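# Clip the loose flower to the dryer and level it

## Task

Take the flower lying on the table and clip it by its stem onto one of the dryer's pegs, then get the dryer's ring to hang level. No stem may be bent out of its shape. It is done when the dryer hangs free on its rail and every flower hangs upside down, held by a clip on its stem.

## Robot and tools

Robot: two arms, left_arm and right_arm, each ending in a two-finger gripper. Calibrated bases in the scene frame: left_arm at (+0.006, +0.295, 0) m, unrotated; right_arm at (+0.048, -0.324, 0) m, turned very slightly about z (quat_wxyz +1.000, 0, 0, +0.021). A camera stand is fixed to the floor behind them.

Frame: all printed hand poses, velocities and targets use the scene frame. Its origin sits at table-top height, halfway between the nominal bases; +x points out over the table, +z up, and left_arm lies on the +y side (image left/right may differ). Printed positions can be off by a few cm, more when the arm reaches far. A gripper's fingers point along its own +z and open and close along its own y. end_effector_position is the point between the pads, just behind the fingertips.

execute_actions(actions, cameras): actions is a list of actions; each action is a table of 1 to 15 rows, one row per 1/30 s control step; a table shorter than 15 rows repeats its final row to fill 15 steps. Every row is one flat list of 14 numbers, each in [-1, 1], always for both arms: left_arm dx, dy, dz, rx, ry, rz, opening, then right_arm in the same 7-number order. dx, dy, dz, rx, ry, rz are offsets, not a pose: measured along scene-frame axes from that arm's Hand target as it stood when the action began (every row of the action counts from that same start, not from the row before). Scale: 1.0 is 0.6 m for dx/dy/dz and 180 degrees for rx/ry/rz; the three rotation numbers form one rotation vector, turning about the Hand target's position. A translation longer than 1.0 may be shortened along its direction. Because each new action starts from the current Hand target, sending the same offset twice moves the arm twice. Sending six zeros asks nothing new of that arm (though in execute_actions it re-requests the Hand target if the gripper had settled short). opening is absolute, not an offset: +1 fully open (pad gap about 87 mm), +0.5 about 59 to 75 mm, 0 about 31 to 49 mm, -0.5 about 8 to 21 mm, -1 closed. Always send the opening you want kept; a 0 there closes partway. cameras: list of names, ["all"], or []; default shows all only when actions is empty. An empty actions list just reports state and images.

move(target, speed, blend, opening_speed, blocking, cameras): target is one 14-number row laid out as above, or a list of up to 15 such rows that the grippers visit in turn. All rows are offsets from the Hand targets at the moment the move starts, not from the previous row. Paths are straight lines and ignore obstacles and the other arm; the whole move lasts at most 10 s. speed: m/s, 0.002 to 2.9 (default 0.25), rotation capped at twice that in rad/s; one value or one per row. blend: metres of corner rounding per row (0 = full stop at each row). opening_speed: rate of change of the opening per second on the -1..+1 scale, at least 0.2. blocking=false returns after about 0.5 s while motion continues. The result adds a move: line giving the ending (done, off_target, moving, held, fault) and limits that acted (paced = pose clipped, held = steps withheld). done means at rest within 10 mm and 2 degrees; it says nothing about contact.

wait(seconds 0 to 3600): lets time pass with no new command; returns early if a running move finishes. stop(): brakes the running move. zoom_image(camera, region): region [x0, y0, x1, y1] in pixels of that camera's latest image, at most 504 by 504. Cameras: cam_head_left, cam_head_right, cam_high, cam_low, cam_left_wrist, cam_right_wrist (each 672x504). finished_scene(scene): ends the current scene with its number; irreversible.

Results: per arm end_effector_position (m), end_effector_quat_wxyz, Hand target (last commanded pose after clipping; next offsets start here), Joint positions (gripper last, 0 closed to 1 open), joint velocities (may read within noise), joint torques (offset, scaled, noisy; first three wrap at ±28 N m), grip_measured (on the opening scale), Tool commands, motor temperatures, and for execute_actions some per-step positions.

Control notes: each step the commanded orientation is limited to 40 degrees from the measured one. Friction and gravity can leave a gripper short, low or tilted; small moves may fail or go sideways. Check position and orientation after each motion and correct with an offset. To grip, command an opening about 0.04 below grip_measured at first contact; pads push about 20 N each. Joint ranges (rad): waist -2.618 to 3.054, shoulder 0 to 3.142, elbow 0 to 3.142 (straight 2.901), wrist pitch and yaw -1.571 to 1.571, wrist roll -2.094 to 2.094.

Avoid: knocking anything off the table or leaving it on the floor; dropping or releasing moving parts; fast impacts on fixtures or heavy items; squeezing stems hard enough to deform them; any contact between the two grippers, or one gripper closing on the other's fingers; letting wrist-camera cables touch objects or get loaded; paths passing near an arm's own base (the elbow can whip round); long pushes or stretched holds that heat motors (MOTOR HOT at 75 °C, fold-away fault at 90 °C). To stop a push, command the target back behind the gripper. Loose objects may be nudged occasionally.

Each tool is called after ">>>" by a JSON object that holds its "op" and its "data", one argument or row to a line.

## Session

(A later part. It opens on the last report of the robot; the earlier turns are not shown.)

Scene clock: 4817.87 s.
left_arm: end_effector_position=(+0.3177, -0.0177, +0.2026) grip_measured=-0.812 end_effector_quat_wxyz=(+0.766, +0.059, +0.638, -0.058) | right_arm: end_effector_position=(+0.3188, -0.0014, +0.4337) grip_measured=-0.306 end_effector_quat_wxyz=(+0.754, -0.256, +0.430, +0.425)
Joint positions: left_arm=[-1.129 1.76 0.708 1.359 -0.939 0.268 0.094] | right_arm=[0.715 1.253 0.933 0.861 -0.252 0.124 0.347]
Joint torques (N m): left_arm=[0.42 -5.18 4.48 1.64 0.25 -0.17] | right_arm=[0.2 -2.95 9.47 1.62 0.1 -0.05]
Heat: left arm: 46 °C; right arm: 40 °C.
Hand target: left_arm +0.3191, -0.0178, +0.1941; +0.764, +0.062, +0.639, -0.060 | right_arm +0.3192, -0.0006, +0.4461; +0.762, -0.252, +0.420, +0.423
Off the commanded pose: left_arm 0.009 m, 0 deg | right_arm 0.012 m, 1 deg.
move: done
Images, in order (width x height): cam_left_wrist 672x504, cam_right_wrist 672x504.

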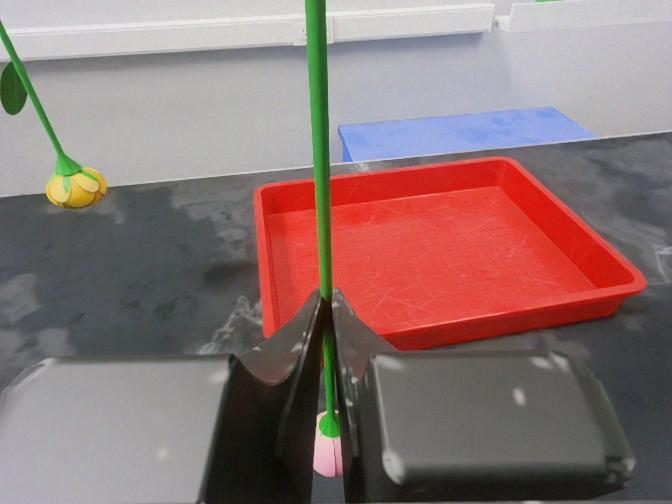

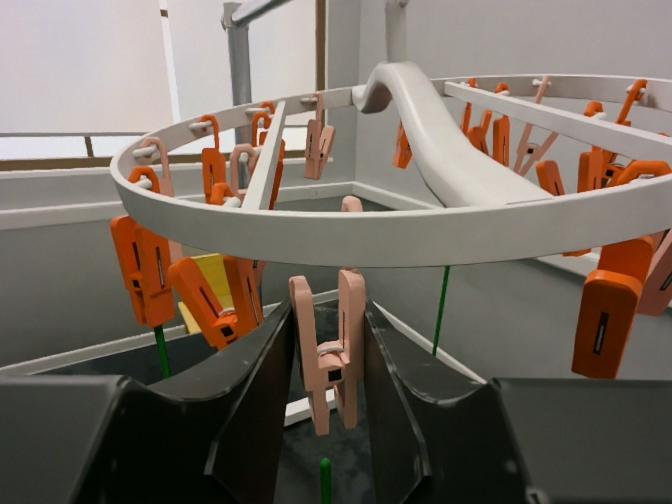

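>>> {"op": "move", "data": {
  "target": [-0.13, 0.025, -0.01, 0, 0, 0, -1, 0, 0, 0, 0, 0, 0, -1],
  "speed": 0.06,
  "cameras": ["cam_right_wrist", "cam_head_right"]
}}

Scene clock: 4829.07 s.
left_arm: end_effector_position=(+0.2435, -0.0101, +0.1718) grip_measured=-0.812 end_effector_quat_wxyz=(+0.750, +0.099, +0.653, -0.041) | right_arm: end_effector_position=(+0.3188, -0.0014, +0.4337) grip_measured=-0.306 end_effector_quat_wxyz=(+0.754, -0.256, +0.430, +0.425)
Joint positions: left_arm=[-1.35 1.732 0.541 1.493 -1.128 0.37 0.094] | right_arm=[0.715 1.253 0.933 0.861 -0.252 0.124 0.347]
Joint torques (N m): left_arm=[-0.49 -8.18 3.84 2.25 -0.07 0.09] | right_arm=[0.2 -2.95 9.47 1.62 0.1 -0.05]
Motor temperatures (°C): left_arm=[25 31 45 39 25 27 23] | right_arm=[24 27 41 34 22 23 23]
Heat: left arm: 45 °C; right arm: 41 °C.
Hand target: left_arm +0.2411, -0.0028, +0.1881; +0.764, +0.062, +0.639, -0.059 | right_arm +0.3192, -0.0006, +0.4461; +0.762, -0.252, +0.420, +0.423
Off the commanded pose: left_arm 0.018 m, 5 deg | right_arm 0.012 m, 1 deg.
joint sent to its limit (left arm) — joint 4 (wrist pitch), upper limit. The joint targets still meet the commanded pose.
move: off_target (left_arm)
Images, in order (width x height): cam_head_right 672x504, cam_right_wrist 672x504.

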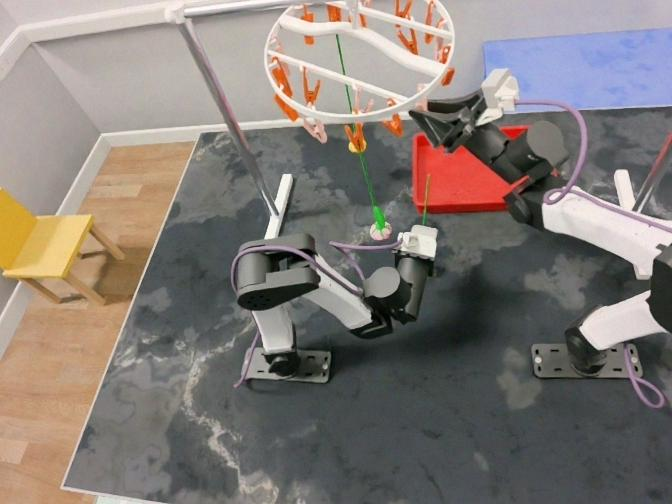

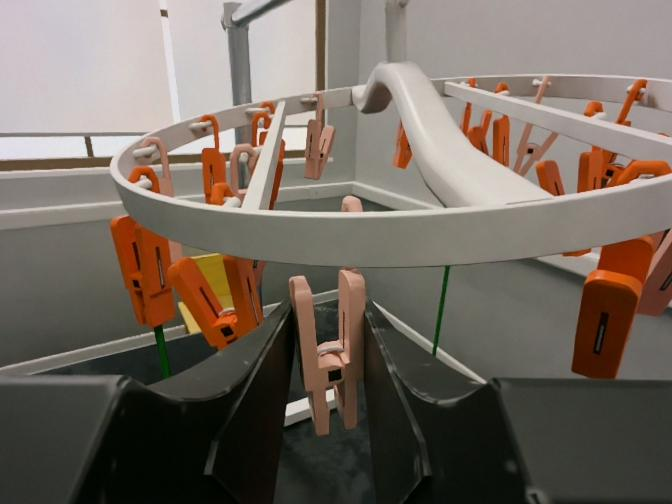

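>>> {"op": "move", "data": {
  "target": [
    [0, 0, 0, 0, 0, 0, -1, 0, 0, 0, 0, 0, 0, 0.15],
    [0, 0, 0, 0, 0, 0, -1, -0.0632, -0.112, -0.055, 0, 0, 0, 0.15]
  ],
  "speed": 0.06,
  "opening_speed": 0.4,
  "cameras": ["cam_right_wrist", "cam_head_right", "cam_high"]
}}

Scene clock: 4840.80 s.
left_arm: end_effector_position=(+0.2435, -0.0099, +0.1718) grip_measured=-0.812 end_effector_quat_wxyz=(+0.750, +0.099, +0.653, -0.040) | right_arm: end_effector_position=(+0.2854, -0.0661, +0.4129) grip_measured=+0.150 end_effector_quat_wxyz=(+0.762, -0.249, +0.426, +0.418)
Joint positions: left_arm=[-1.35 1.732 0.541 1.493 -1.129 0.371 0.094] | right_arm=[0.604 0.969 0.679 0.861 -0.327 0.177 0.575]
Joint torques (N m): left_arm=[-0.64 -8.25 3.66 2.22 -0.04 0.1] | right_arm=[-0.81 -2.51 5.49 1.73 -0.17 0.14]
Heat: left arm: 45 °C; right arm: 41 °C.
Hand target: left_arm +0.2411, -0.0027, +0.1881; +0.764, +0.062, +0.639, -0.059 | right_arm +0.2812, -0.0678, +0.4132; +0.762, -0.252, +0.420, +0.423
Off the commanded pose: left_arm 0.018 m, 5 deg | right_arm 0.004 m, 1 deg.
joint sent to its limit (left arm) — joint 4 (wrist pitch), upper limit. The joint targets still meet the commanded pose.
move: done
Images, in order (width x height): cam_head_right 672x504, cam_high 672x504, cam_right_wrist 672x504.

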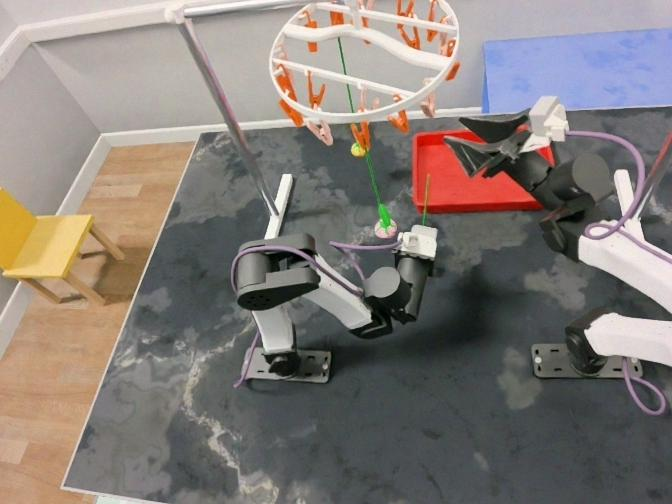

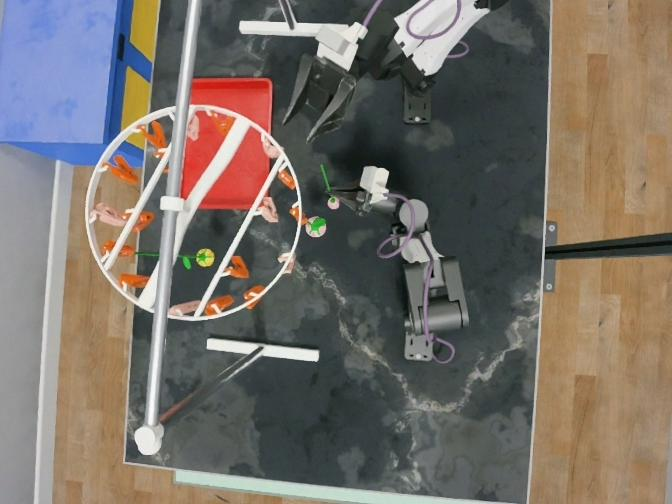

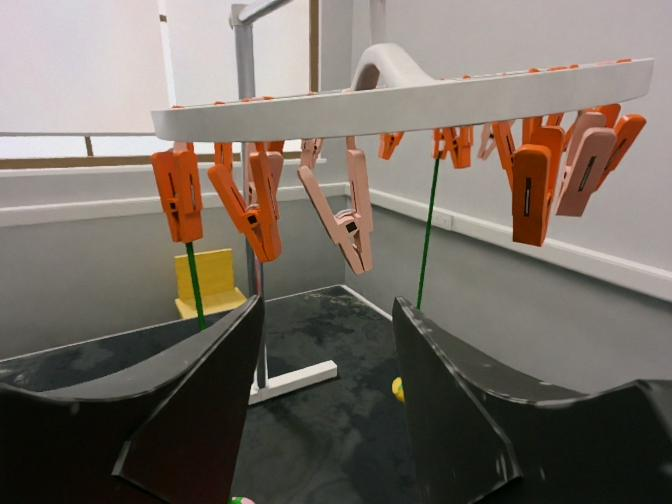

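>>> {"op": "execute_actions", "data": {
  "actions": []
}}

Scene clock: 4922.67 s.
left_arm: end_effector_position=(+0.2435, -0.0099, +0.1718) grip_measured=-0.812 end_effector_quat_wxyz=(+0.750, +0.099, +0.653, -0.040) | right_arm: end_effector_position=(+0.2852, -0.0661, +0.4129) grip_measured=+0.150 end_effector_quat_wxyz=(+0.762, -0.249, +0.426, +0.419)
Joint positions: left_arm=[-1.35 1.732 0.541 1.493 -1.129 0.371 0.094] | right_arm=[0.604 0.969 0.679 0.861 -0.328 0.178 0.575]
Joint velocities: within noise
Joint torques (N m): left_arm=[-0.54 -8.29 3.55 2.24 -0.04 0.13] | right_arm=[-0.81 -2.52 5.5 1.73 -0.19 0.13]
Motor temperatures (°C): left_arm=[25 38 43 47 25 27 24] | right_arm=[24 27 38 34 22 23 22]
Heat: left arm: 47 °C; right arm: 38 °C.
Hand target: left_arm +0.2411, -0.0027, +0.1881; +0.764, +0.062, +0.639, -0.059 | right_arm +0.2812, -0.0678, +0.4132; +0.762, -0.252, +0.420, +0.423
Tool commands: left_gripper/opening=-1.0 right_gripper/opening=+0.15
Off the commanded pose: left_arm 0.018 m, 5 deg | right_arm 0.004 m, 1 deg.

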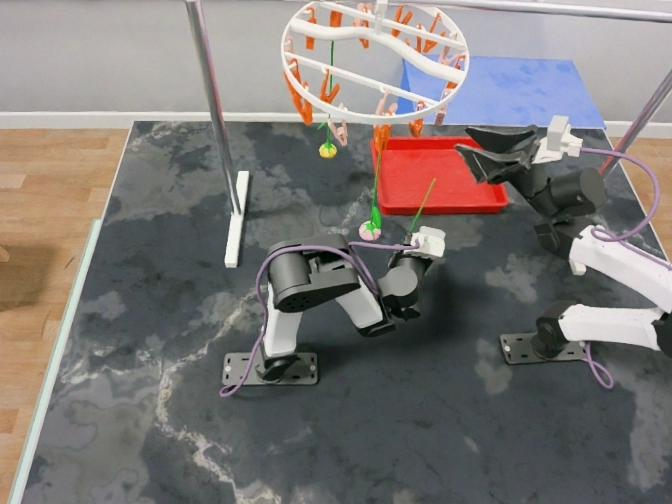

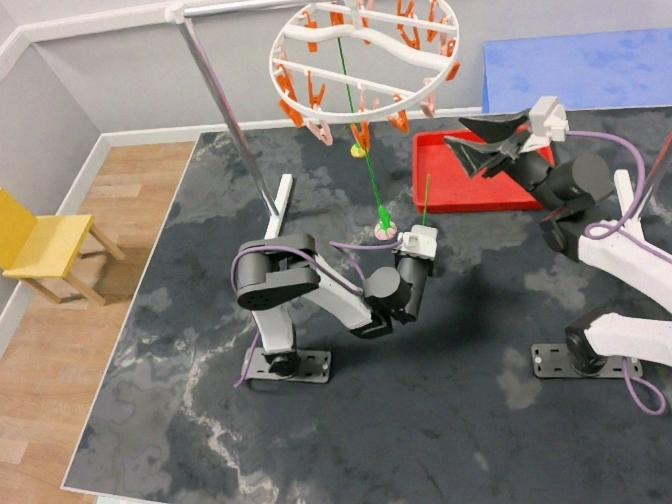

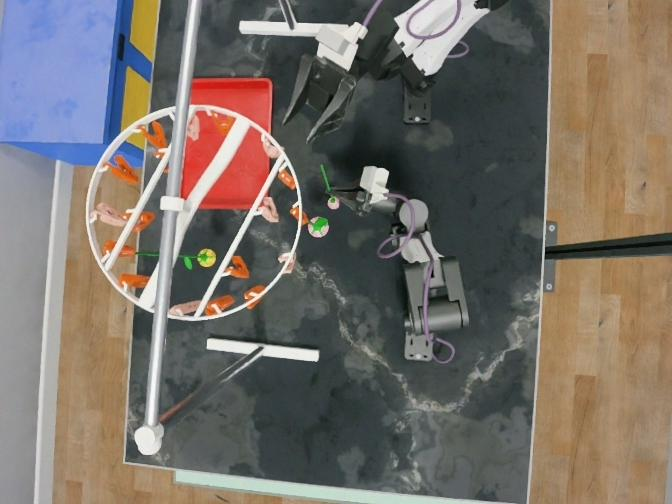

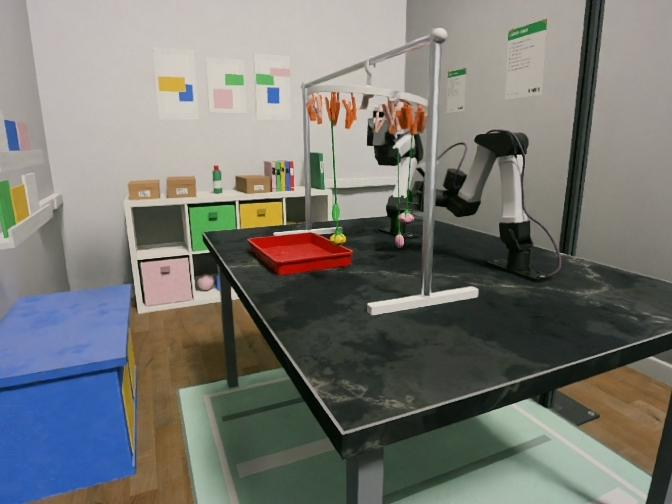

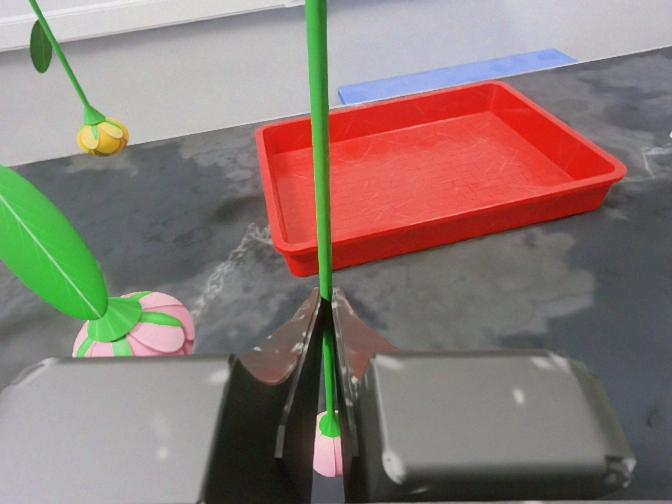

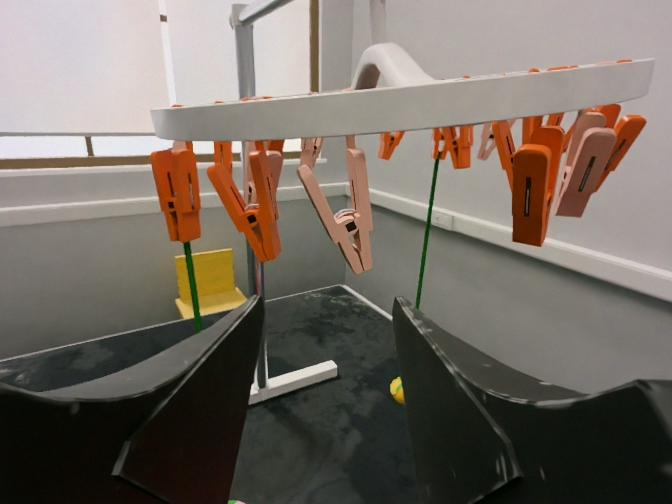

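>>> {"op": "zoom_image", "data": {
  "camera": "cam_right_wrist",
  "region": [420, 40, 672, 260]
}}

>>> {"op": "zoom_image", "data": {
  "camera": "cam_head_right",
  "region": [260, 0, 480, 165]
}}

Scaled by 2.000 from the camera's image (finer frame: 960x720).

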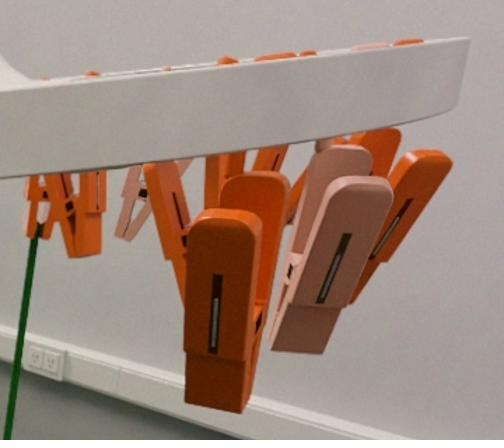

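Scaled by 2.291 from the camera's image (finer frame: 960x720).

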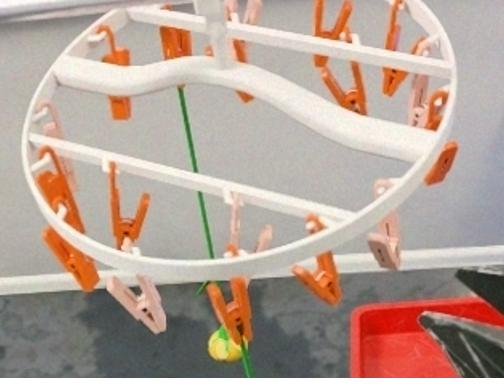

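>>> {"op": "move", "data": {
  "target": [0,0,0,0,0,0,-1, 0.181,-0.082,-0.005,0,0,0.0556,0.3],
  "speed": 0.12,
  "cameras": ["cam_right_wrist","cam_head_right"]
}}

Scene clock: 5011.33 s.
left_arm: end_effector_position=(+0.2435, -0.0099, +0.1718) grip_measured=-0.812 end_effector_quat_wxyz=(+0.750, +0.099, +0.653, -0.040) | right_arm: end_effector_position=(+0.3944, -0.1160, +0.3953) grip_measured=+0.300 end_effector_quat_wxyz=(+0.710, -0.271, +0.424, +0.492)
Joint positions: left_arm=[-1.35 1.732 0.541 1.493 -1.129 0.371 0.094] | right_arm=[0.126 1.481 0.896 1.397 -0.825 0.697 0.65]
Joint torques (N m): left_arm=[-0.51 -8.25 3.7 2.22 -0.01 0.04] | right_arm=[-0.75 -4 8.73 1.67 0.07 0.13]
Heat: left arm: 49 °C; right arm: 37 °C.
Hand target: left_arm +0.2411, -0.0027, +0.1881; +0.764, +0.062, +0.639, -0.059 | right_arm +0.3899, -0.1170, +0.4101; +0.722, -0.288, +0.397, +0.488
Off the commanded pose: left_arm 0.018 m, 5 deg | right_arm 0.016 m, 4 deg.
joint sent to its limit (left arm) — joint 4 (wrist pitch), upper limit. The joint targets still meet the commanded pose.
move: off_target (right_arm)
Images, in order (width x height): cam_head_right 672x504, cam_right_wrist 672x504.

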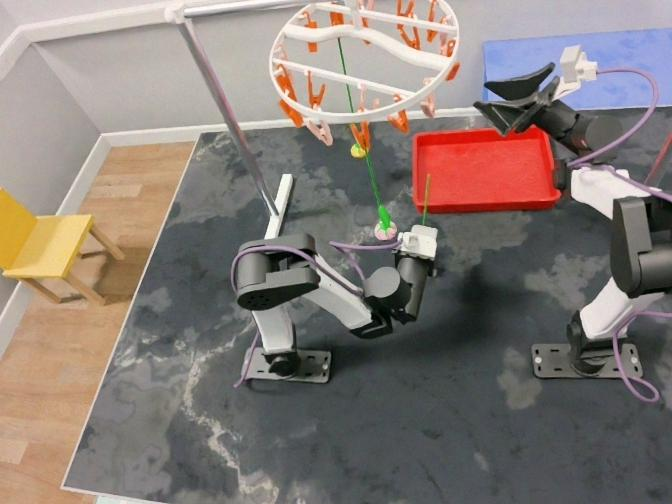

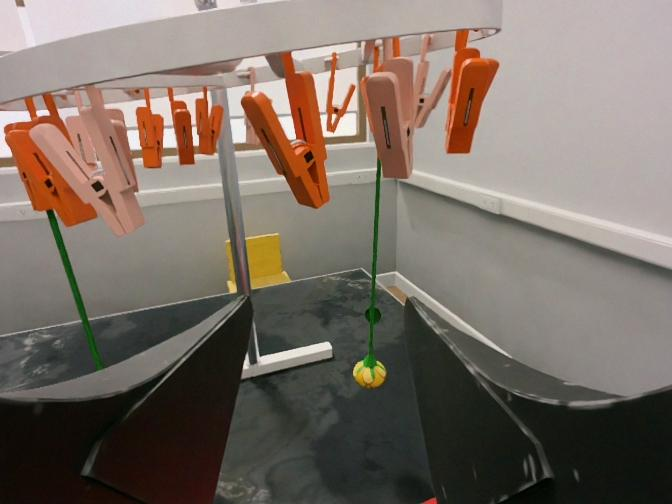

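>>> {"op": "move", "data": {
  "target": [
    [0,0,0,0,0,0,-1, -0.004,0.0707,0.0698,0,0,-0.0167,0.25],
    [0,0,0,0,0,0,-1, 0.0193,0.1233,0.1032,0,0,-0.0167,0.25]
  ],
  "speed": 0.07,
  "blend": [0.02, 0],
  "cameras": ["cam_right_wrist","cam_head_right"]
}}

Scene clock: 5034.23 s.
left_arm: end_effector_position=(+0.2435, -0.0099, +0.1718) grip_measured=-0.812 end_effector_quat_wxyz=(+0.750, +0.099, +0.653, -0.040) | right_arm: end_effector_position=(+0.3997, -0.0440, +0.4613) grip_measured=+0.250 end_effector_quat_wxyz=(+0.726, -0.278, +0.413, +0.474)
Joint positions: left_arm=[-1.35 1.732 0.541 1.493 -1.129 0.371 0.094] | right_arm=[0.363 1.491 1.194 0.976 -0.642 0.435 0.625]
Joint torques (N m): left_arm=[-0.59 -8.32 3.66 2.24 -0.04 0.07] | right_arm=[0.14 -4.41 9.35 1.25 0.3 -0.1]
Heat: left arm: 49 °C; right arm: 38 °C.
Hand target: left_arm +0.2411, -0.0027, +0.1881; +0.764, +0.062, +0.639, -0.059 | right_arm +0.4015, -0.0430, +0.4720; +0.735, -0.277, +0.404, +0.469
Off the commanded pose: left_arm 0.018 m, 5 deg | right_arm 0.011 m, 2 deg.
joint sent to its limit (left arm) — joint 4 (wrist pitch), upper limit. The joint targets still meet the commanded pose.
move: off_target (right_arm)
Images, in order (width x height): cam_head_right 672x504, cam_right_wrist 672x504.

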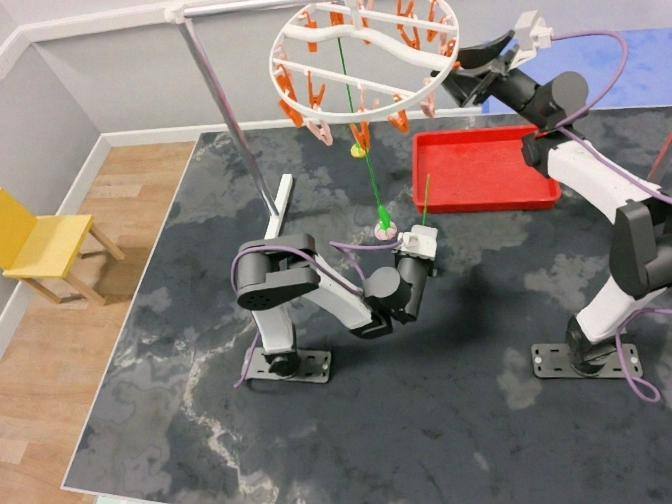

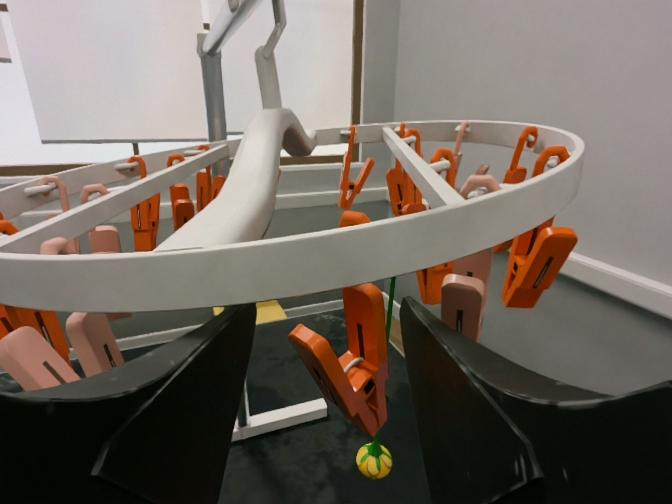

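>>> {"op": "move", "data": {
  "target": [0,0,0,0,0,0,-1, 0,0,0,0,0,0,-0.25],
  "opening_speed": 0.8,
  "cameras": ["cam_right_wrist"]
}}

Scene clock: 5045.03 s.
left_arm: end_effector_position=(+0.2435, -0.0099, +0.1718) grip_measured=-0.812 end_effector_quat_wxyz=(+0.750, +0.099, +0.653, -0.040) | right_arm: end_effector_position=(+0.4000, -0.0441, +0.4612) grip_measured=-0.247 end_effector_quat_wxyz=(+0.726, -0.278, +0.414, +0.473)
Joint positions: left_arm=[-1.35 1.732 0.541 1.493 -1.129 0.371 0.094] | right_arm=[0.363 1.491 1.194 0.975 -0.641 0.435 0.376]
Joint torques (N m): left_arm=[-0.69 -8.23 3.64 2.2 0 0.1] | right_arm=[0.14 -4.42 9.28 1.27 0.28 -0.08]
Heat: left arm: 50 °C; right arm: 39 °C.
Hand target: left_arm +0.2411, -0.0027, +0.1881; +0.764, +0.062, +0.639, -0.059 | right_arm +0.4014, -0.0430, +0.4720; +0.735, -0.277, +0.404, +0.469
Off the commanded pose: left_arm 0.018 m, 5 deg | right_arm 0.011 m, 2 deg.
joint sent to its limit (left arm) — joint 4 (wrist pitch), upper limit. The joint targets still meet the commanded pose.
move: done

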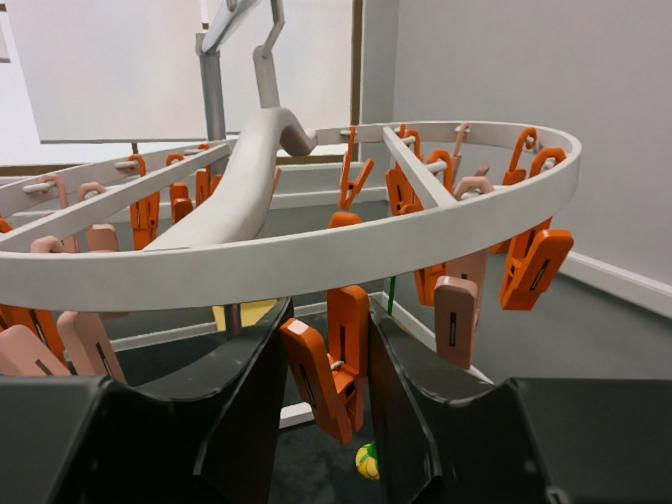

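>>> {"op": "move", "data": {
  "target": [
    [0,0,0,0,0,0,-1, -0.0318,0.0107,0,0,0,-0.0222,-0.25],
    [0,0,0,0,0,0,-1, -0.0637,0.0243,0,0,0,-0.0389,-0.25],
    [0,0,0,0,0,0,-1, -0.0935,0.042,0,0,0,-0.0556,-0.25],
    [0,0,0,0,0,0,-1, -0.1208,0.063,0,0,0,-0.0722,-0.25],
    [0,0,0,0,0,0,-1, -0.1455,0.0872,0,0,0,-0.0867,-0.25],
    [0,0,0,0,0,0,-1, -0.1672,0.1143,0,0,0,-0.1028,-0.25],
    [0,0,0,0,0,0,-1, -0.1828,0.1395,0,0,0,-0.1167,-0.25],
    [0,0,0,0,0,0,-1, -0.1918,0.1572,0,0,0,-0.1278,-0.25]
  ],
  "speed": 0.05,
  "blend": [0.008,0.008,0.008,0.008,0.008,0.008,0.008,0],
  "cameras": ["cam_right_wrist","cam_high","cam_head_right"]
}}

Scene clock: 5066.27 s.
left_arm: end_effector_position=(+0.2435, -0.0099, +0.1718) grip_measured=-0.812 end_effector_quat_wxyz=(+0.750, +0.099, +0.653, -0.040) | right_arm: end_effector_position=(+0.2915, +0.0493, +0.4533) grip_measured=-0.247 end_effector_quat_wxyz=(+0.806, -0.202, +0.470, +0.298)
Joint positions: left_arm=[-1.35 1.732 0.541 1.493 -1.129 0.371 0.094] | right_arm=[1.103 1.358 1.105 0.783 0.337 -0.243 0.376]
Joint torques (N m): left_arm=[-0.72 -8.16 3.64 2.25 -0.02 0.09] | right_arm=[0.57 -3.62 9.69 1.91 -0.32 0.06]
Heat: left arm: 50 °C; right arm: 40 °C.
Hand target: left_arm +0.2411, -0.0027, +0.1881; +0.764, +0.062, +0.639, -0.059 | right_arm +0.2864, +0.0514, +0.4719; +0.813, -0.191, +0.451, +0.313
Off the commanded pose: left_arm 0.018 m, 5 deg | right_arm 0.020 m, 3 deg.
joint sent to its limit (left arm) — joint 4 (wrist pitch), upper limit. The joint targets still meet the commanded pose.
move: off_target (right_arm)
Images, in order (width x height): cam_head_right 672x504, cam_high 672x504, cam_right_wrist 672x504.

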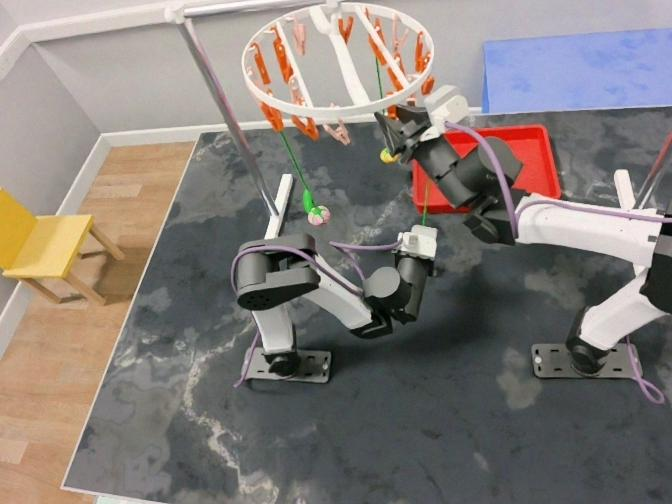

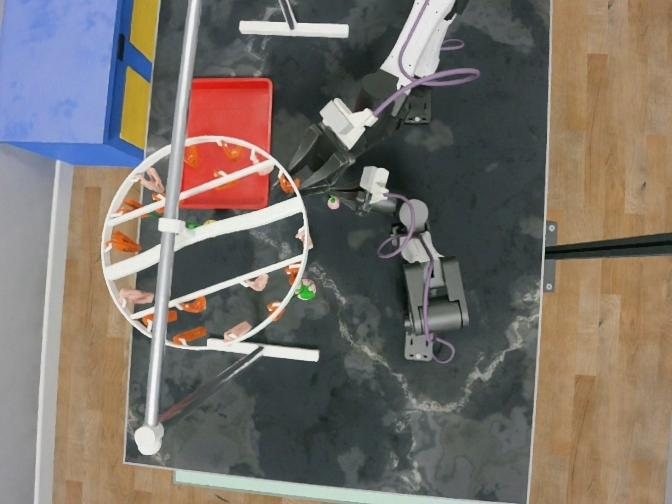

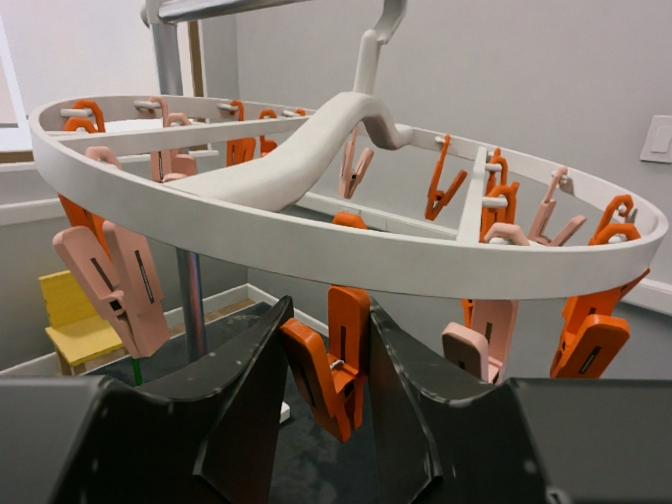

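>>> {"op": "move", "data": {
  "target": [
    [0,0,0,0,0,0,-1, 0,0,0,0,0,0,0.25],
    [0,0,0,0,0,0,-1, -0.0935,-0.0902,-0.075,0,0,0,0.25],
    [0,0,0,0,0,0,-1, 0.056,-0.169,-0.0948,0,0,0.0333,0.25],
    [0,0,0,0,0,0,-1, 0.156,-0.2357,-0.0948,0,0,0.1,0.25],
    [0,0,0,0,0,0,-1, 0.2285,-0.2873,-0.0782,0,0,0.1722,0.25]
  ],
  "speed": [0.08,0.06,0.08,0.1,0.1],
  "blend": [0,0.015,0.02,0.02,0],
  "cameras": ["cam_right_wrist","cam_head_right","cam_high"]
}}

Scene clock: 5112.73 s.
left_arm: end_effector_position=(+0.2435, -0.0099, +0.1718) grip_measured=-0.812 end_effector_quat_wxyz=(+0.750, +0.099, +0.653, -0.040) | right_arm: end_effector_position=(+0.4308, -0.1194, +0.4107) grip_measured=+0.250 end_effector_quat_wxyz=(+0.685, -0.282, +0.418, +0.527)
Joint positions: left_arm=[-1.35 1.732 0.541 1.493 -1.129 0.371 0.094] | right_arm=[0.077 1.673 1.131 1.465 -0.905 0.868 0.625]
Joint torques (N m): left_arm=[-0.44 -8.28 3.45 2.2 -0.04 0.09] | right_arm=[-0.75 -5.3 8.61 1.71 0.14 0.16]
Motor temperatures (°C): left_arm=[25 41 39 51 25 27 24] | right_arm=[24 28 43 36 22 23 23]
Heat: left arm: 51 °C; right arm: 43 °C.
Hand target: left_arm +0.2411, -0.0027, +0.1881; +0.764, +0.062, +0.639, -0.059 | right_arm +0.4234, -0.1210, +0.4250; +0.700, -0.305, +0.384, +0.519
Off the commanded pose: left_arm 0.018 m, 5 deg | right_arm 0.016 m, 5 deg.
joint sent to its limit (left arm) — joint 4 (wrist pitch), upper limit. The joint targets still meet the commanded pose.
move: off_target (right_arm)
Images, in order (width x height): cam_head_right 672x504, cam_high 672x504, cam_right_wrist 672x504.

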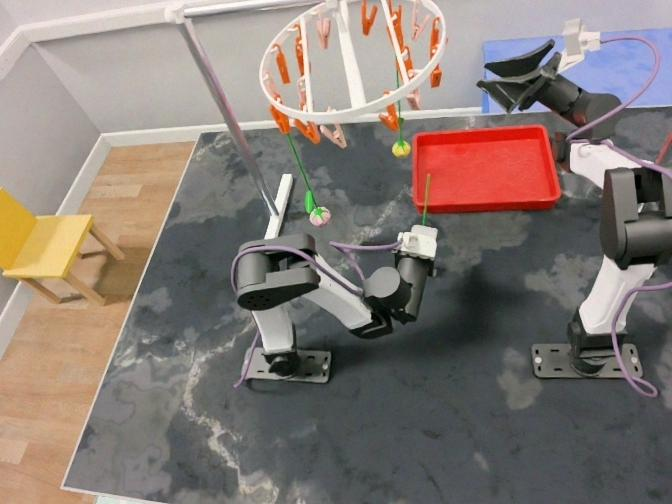

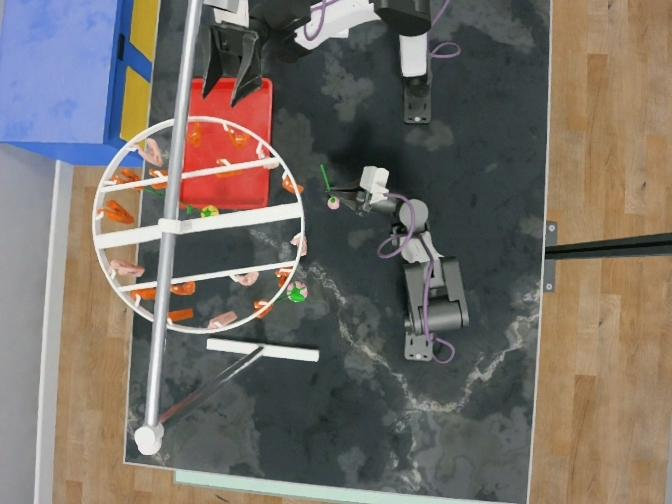

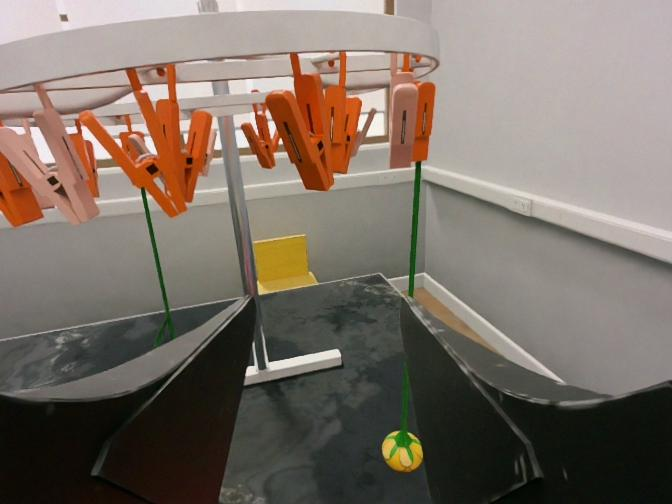

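>>> {"op": "move", "data": {
  "target": [
    [0,0,0,0,0,0,-1, -0.0042,0.0675,0.0738,0,0,0,0.25],
    [0,0,0,0,0,0,-1, 0.016,0.1227,0.1042,0,0,0,0.25]
  ],
  "speed": 0.07,
  "blend": [0.02, 0],
  "cameras": ["cam_right_wrist","cam_head_right"]
}}

Scene clock: 5145.50 s.
left_arm: end_effector_position=(+0.2435, -0.0099, +0.1718) grip_measured=-0.812 end_effector_quat_wxyz=(+0.750, +0.099, +0.653, -0.040) | right_arm: end_effector_position=(+0.4316, -0.0486, +0.4778) grip_measured=+0.250 end_effector_quat_wxyz=(+0.692, -0.306, +0.393, +0.523)
Joint positions: left_arm=[-1.35 1.732 0.541 1.493 -1.129 0.371 0.094] | right_arm=[0.27 1.694 1.437 1.078 -0.811 0.648 0.625]
Joint torques (N m): left_arm=[-0.4 -8.42 3.59 2.26 -0.05 0.12] | right_arm=[0.14 -5.78 9.05 0.96 0.41 -0.06]
Heat: left arm: 51 °C; right arm: 40 °C.
Hand target: left_arm +0.2411, -0.0027, +0.1881; +0.764, +0.062, +0.639, -0.059 | right_arm +0.4331, -0.0474, +0.4876; +0.700, -0.305, +0.384, +0.519
Off the commanded pose: left_arm 0.018 m, 5 deg | right_arm 0.010 m, 2 deg.
joint sent to its limit (left arm) — joint 4 (wrist pitch), upper limit. The joint targets still meet the commanded pose.
move: done; blend cut to 0.0199 m at target 1
Images, in order (width x height): cam_head_right 672x504, cam_right_wrist 672x504.

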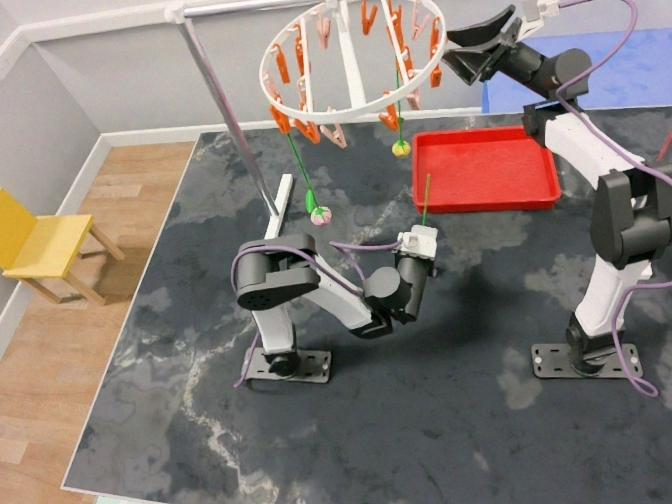

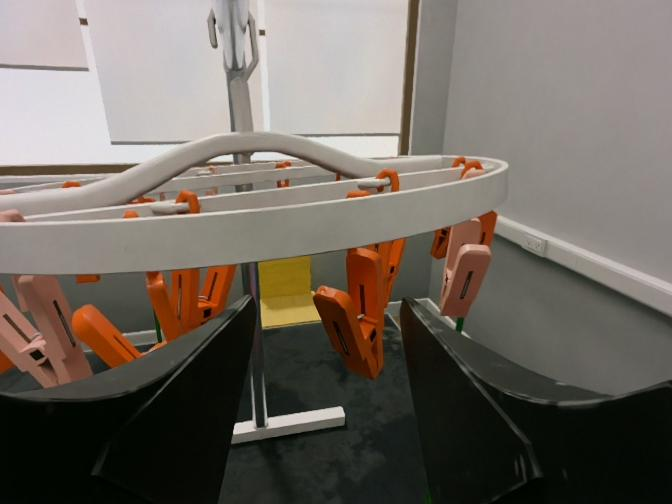

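>>> {"op": "move", "data": {
  "target": [
    [0,0,0,0,0,0,-1, 0.0185,0.0188,0,0,0,0,0.25],
    [0,0,0,0,0,0,-1, 0.0185,0.0188,0,0,0,0,-0.25]
  ],
  "speed": 0.04,
  "opening_speed": 0.8,
  "cameras": ["cam_right_wrist","cam_head_right"]
}}

Scene clock: 5161.07 s.
left_arm: end_effector_position=(+0.2435, -0.0099, +0.1718) grip_measured=-0.812 end_effector_quat_wxyz=(+0.750, +0.099, +0.653, -0.040) | right_arm: end_effector_position=(+0.4426, -0.0379, +0.4784) grip_measured=-0.249 end_effector_quat_wxyz=(+0.692, -0.305, +0.393, +0.523)
Joint positions: left_arm=[-1.35 1.732 0.541 1.493 -1.129 0.371 0.094] | right_arm=[0.289 1.744 1.499 1.051 -0.797 0.628 0.375]
Joint torques (N m): left_arm=[-0.55 -8.36 3.75 2.22 -0.08 0.06] | right_arm=[0.21 -6.05 9.11 0.99 0.4 -0.09]
Heat: left arm: 51 °C; right arm: 42 °C.
Hand target: left_arm +0.2411, -0.0027, +0.1881; +0.764, +0.062, +0.639, -0.059 | right_arm +0.4441, -0.0362, +0.4877; +0.700, -0.305, +0.384, +0.519
Off the commanded pose: left_arm 0.018 m, 5 deg | right_arm 0.010 m, 2 deg.
joint sent to its limit (left arm) — joint 4 (wrist pitch), upper limit. The joint targets still meet the commanded pose.
move: done
Images, in order (width x height): cam_head_right 672x504, cam_right_wrist 672x504.

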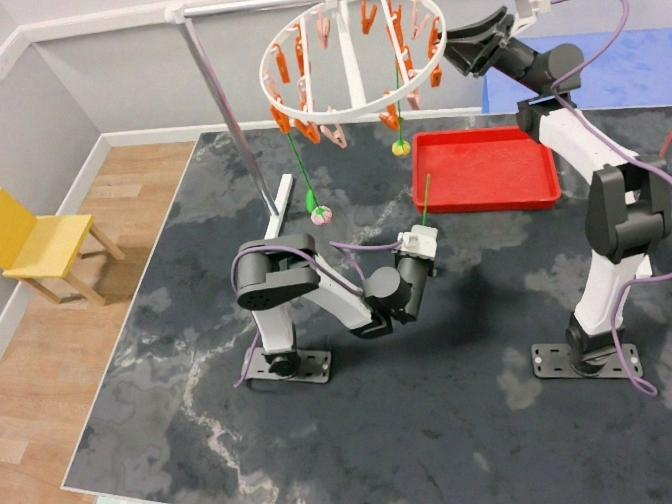

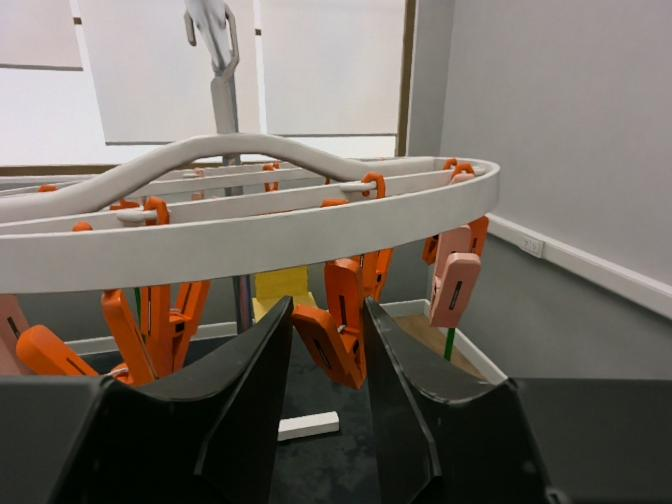

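>>> {"op": "wait", "data": {
  "seconds": 0.1,
  "cameras": ["cam_high"]
}}

>>> {"op": "zoom_image", "data": {
  "camera": "cam_high",
  "region": [70, 60, 350, 360]
}}

Scene clock: 5194.83 s.
left_arm: end_effector_position=(+0.2435, -0.0099, +0.1718) grip_measured=-0.812 end_effector_quat_wxyz=(+0.750, +0.099, +0.653, -0.040) | right_arm: end_effector_position=(+0.4426, -0.0379, +0.4784) grip_measured=-0.250 end_effector_quat_wxyz=(+0.692, -0.305, +0.393, +0.523)
Joint positions: left_arm=[-1.35 1.732 0.541 1.493 -1.129 0.371 0.094] | right_arm=[0.289 1.744 1.499 1.051 -0.797 0.628 0.375]
Joint torques (N m): left_arm=[-0.44 -8.28 3.63 2.24 -0.03 0.12] | right_arm=[0.23 -6.04 9.11 0.99 0.4 -0.09]
Heat: left arm: 52 °C; right arm: 44 °C.
Hand target: left_arm +0.2411, -0.0027, +0.1881; +0.764, +0.062, +0.639, -0.059 | right_arm +0.4441, -0.0362, +0.4877; +0.700, -0.305, +0.384, +0.519
Tool commands: left_gripper/opening=-1.0 right_gripper/opening=-0.25
Off the commanded pose: left_arm 0.018 m, 5 deg | right_arm 0.010 m, 2 deg.
wait: 0.10 s; at rest from the start

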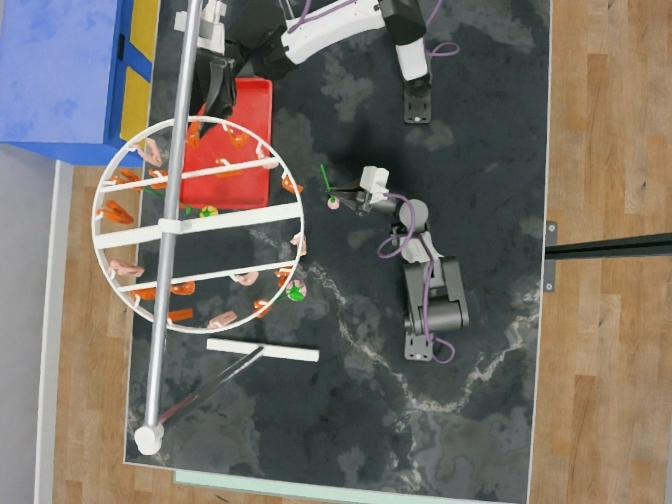

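Scaled by 1.680 from the camera's image (finer frame: 960x720).

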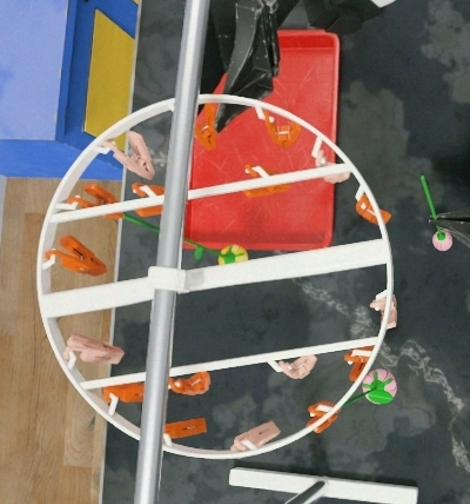

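>>> {"op": "move", "data": {
  "target": [
    [0,0,0,0,0,0,-1, -0.042,0.0008,0.002,0,0,-0.0194,-0.25],
    [0,0,0,0,0,0,-1, -0.0847,0.0075,0.004,0,0,-0.0389,-0.25],
    [0,0,0,0,0,0,-1, -0.1257,0.0197,0.006,0,0,-0.0583,-0.25],
    [0,0,0,0,0,0,-1, -0.1652,0.0368,0.008,0,0,-0.0778,-0.25],
    [0,0,0,0,0,0,-1, -0.2023,0.0588,0.010,0,0,-0.0972,-0.25],
    [0,0,0,0,0,0,-1, -0.2282,0.0783,0.012,0,0,-0.1122,-0.25],
    [0,0,0,0,0,0,-1, -0.2518,0.1003,0.0133,0,0,-0.1278,-0.25]
  ],
  "speed": 0.05,
  "blend": [0.008,0.008,0.008,0.008,0.008,0.008,0],
  "cameras": ["cam_right_wrist","cam_high","cam_head_right","cam_head_left"]
}}

Scene clock: 5231.17 s.
left_arm: end_effector_position=(+0.2435, -0.0099, +0.1718) grip_measured=-0.812 end_effector_quat_wxyz=(+0.750, +0.099, +0.653, -0.040) | right_arm: end_effector_position=(+0.2956, +0.0261, +0.4916) grip_measured=-0.250 end_effector_quat_wxyz=(+0.786, -0.224, +0.441, +0.370)
Joint positions: left_arm=[-1.35 1.732 0.541 1.493 -1.129 0.371 0.094] | right_arm=[0.95 1.277 1.171 0.642 0.071 -0.071 0.375]
Joint torques (N m): left_arm=[-0.54 -8.29 3.92 2.22 -0.01 0.05] | right_arm=[0.24 -4.25 6.63 1.69 -0.07 -0.04]
Heat: left arm: 52 °C; right arm: 44 °C.
Hand target: left_arm +0.2411, -0.0027, +0.1881; +0.764, +0.062, +0.639, -0.059 | right_arm +0.2930, +0.0240, +0.4956; +0.790, -0.222, +0.437, +0.369
Off the commanded pose: left_arm 0.018 m, 5 deg | right_arm 0.005 m, 1 deg.
joint sent to its limit (left arm) — joint 4 (wrist pitch), upper limit. The joint targets still meet the commanded pose.
move: done
Images, in order (width x height): cam_head_left 672x504, cam_head_right 672x504, cam_high 672x504, cam_right_wrist 672x504.

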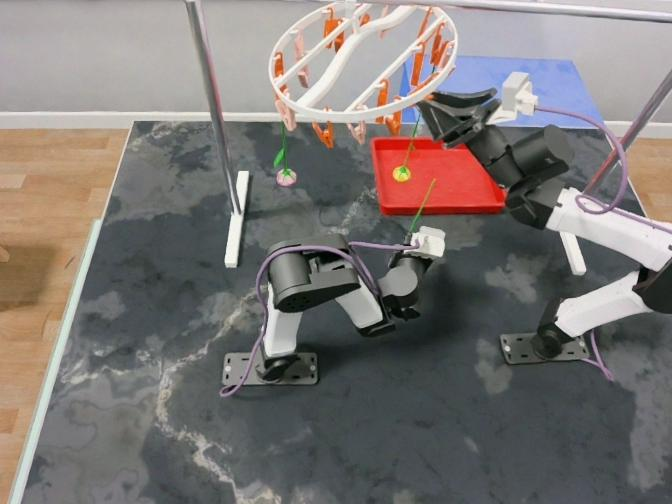

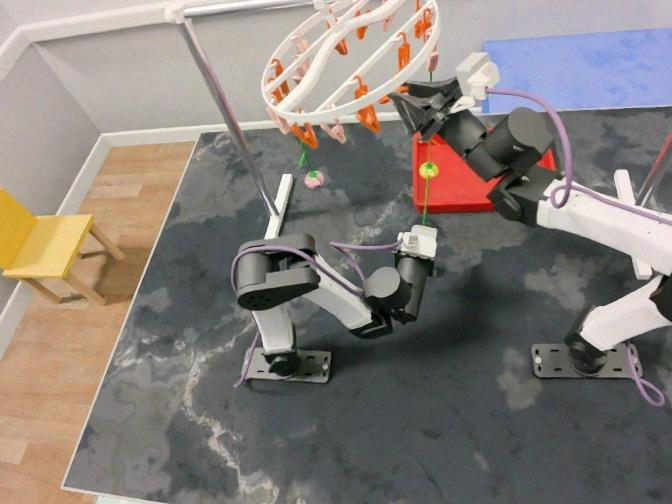

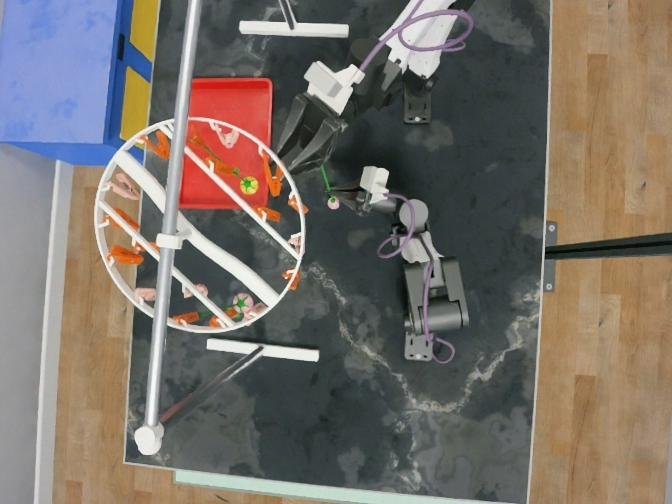

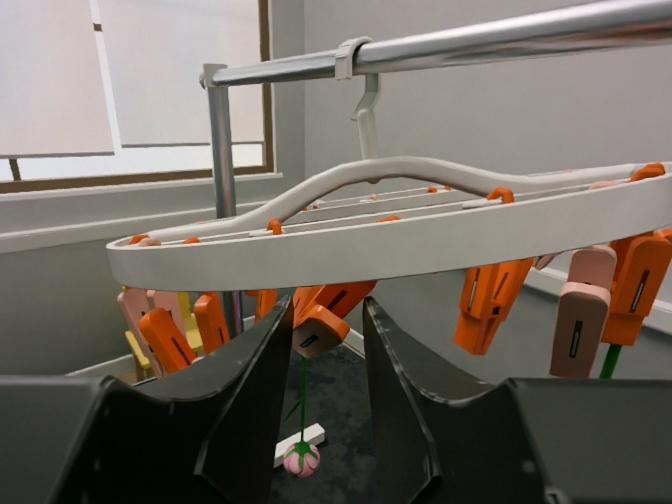

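>>> {"op": "move", "data": {
  "target": [0,0,0,0,0,0,-1, 0,0,-0.0217,0,0,0,-0.25],
  "speed": 0.04,
  "cameras": ["cam_right_wrist"]
}}

Scene clock: 5255.70 s.
left_arm: end_effector_position=(+0.2435, -0.0099, +0.1718) grip_measured=-0.812 end_effector_quat_wxyz=(+0.750, +0.099, +0.653, -0.040) | right_arm: end_effector_position=(+0.2975, +0.0278, +0.4775) grip_measured=-0.250 end_effector_quat_wxyz=(+0.783, -0.226, +0.447, +0.367)
Joint positions: left_arm=[-1.35 1.732 0.541 1.493 -1.129 0.371 0.094] | right_arm=[0.95 1.277 1.129 0.67 0.075 -0.072 0.375]
Joint torques (N m): left_arm=[-0.65 -8.32 3.92 2.22 -0.04 0.1] | right_arm=[0.25 -4.78 5.5 1.98 -0.1 -0.07]
Heat: left arm: 52 °C; right arm: 41 °C.
Hand target: left_arm +0.2411, -0.0027, +0.1881; +0.764, +0.062, +0.639, -0.059 | right_arm +0.2930, +0.0240, +0.4827; +0.790, -0.222, +0.437, +0.369
Off the commanded pose: left_arm 0.018 m, 5 deg | right_arm 0.008 m, 1 deg.
joint sent to its limit (left arm) — joint 4 (wrist pitch), upper limit. The joint targets still meet the commanded pose.
move: done

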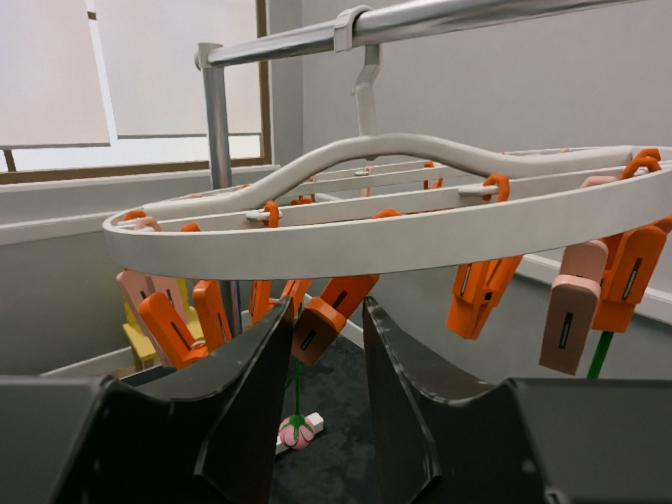

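>>> {"op": "zoom_image", "data": {
  "camera": "cam_right_wrist",
  "region": [240, 230, 430, 380]
}}

Scaled by 2.653 from the camera's image (finer frame: 960x720).

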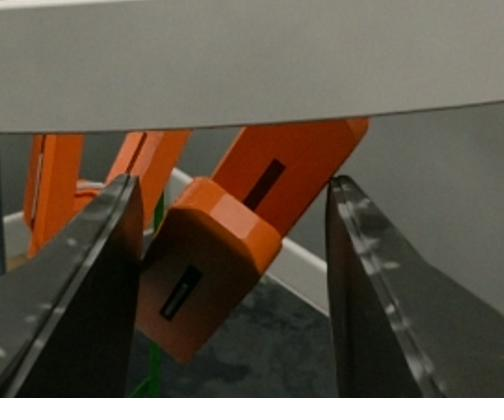

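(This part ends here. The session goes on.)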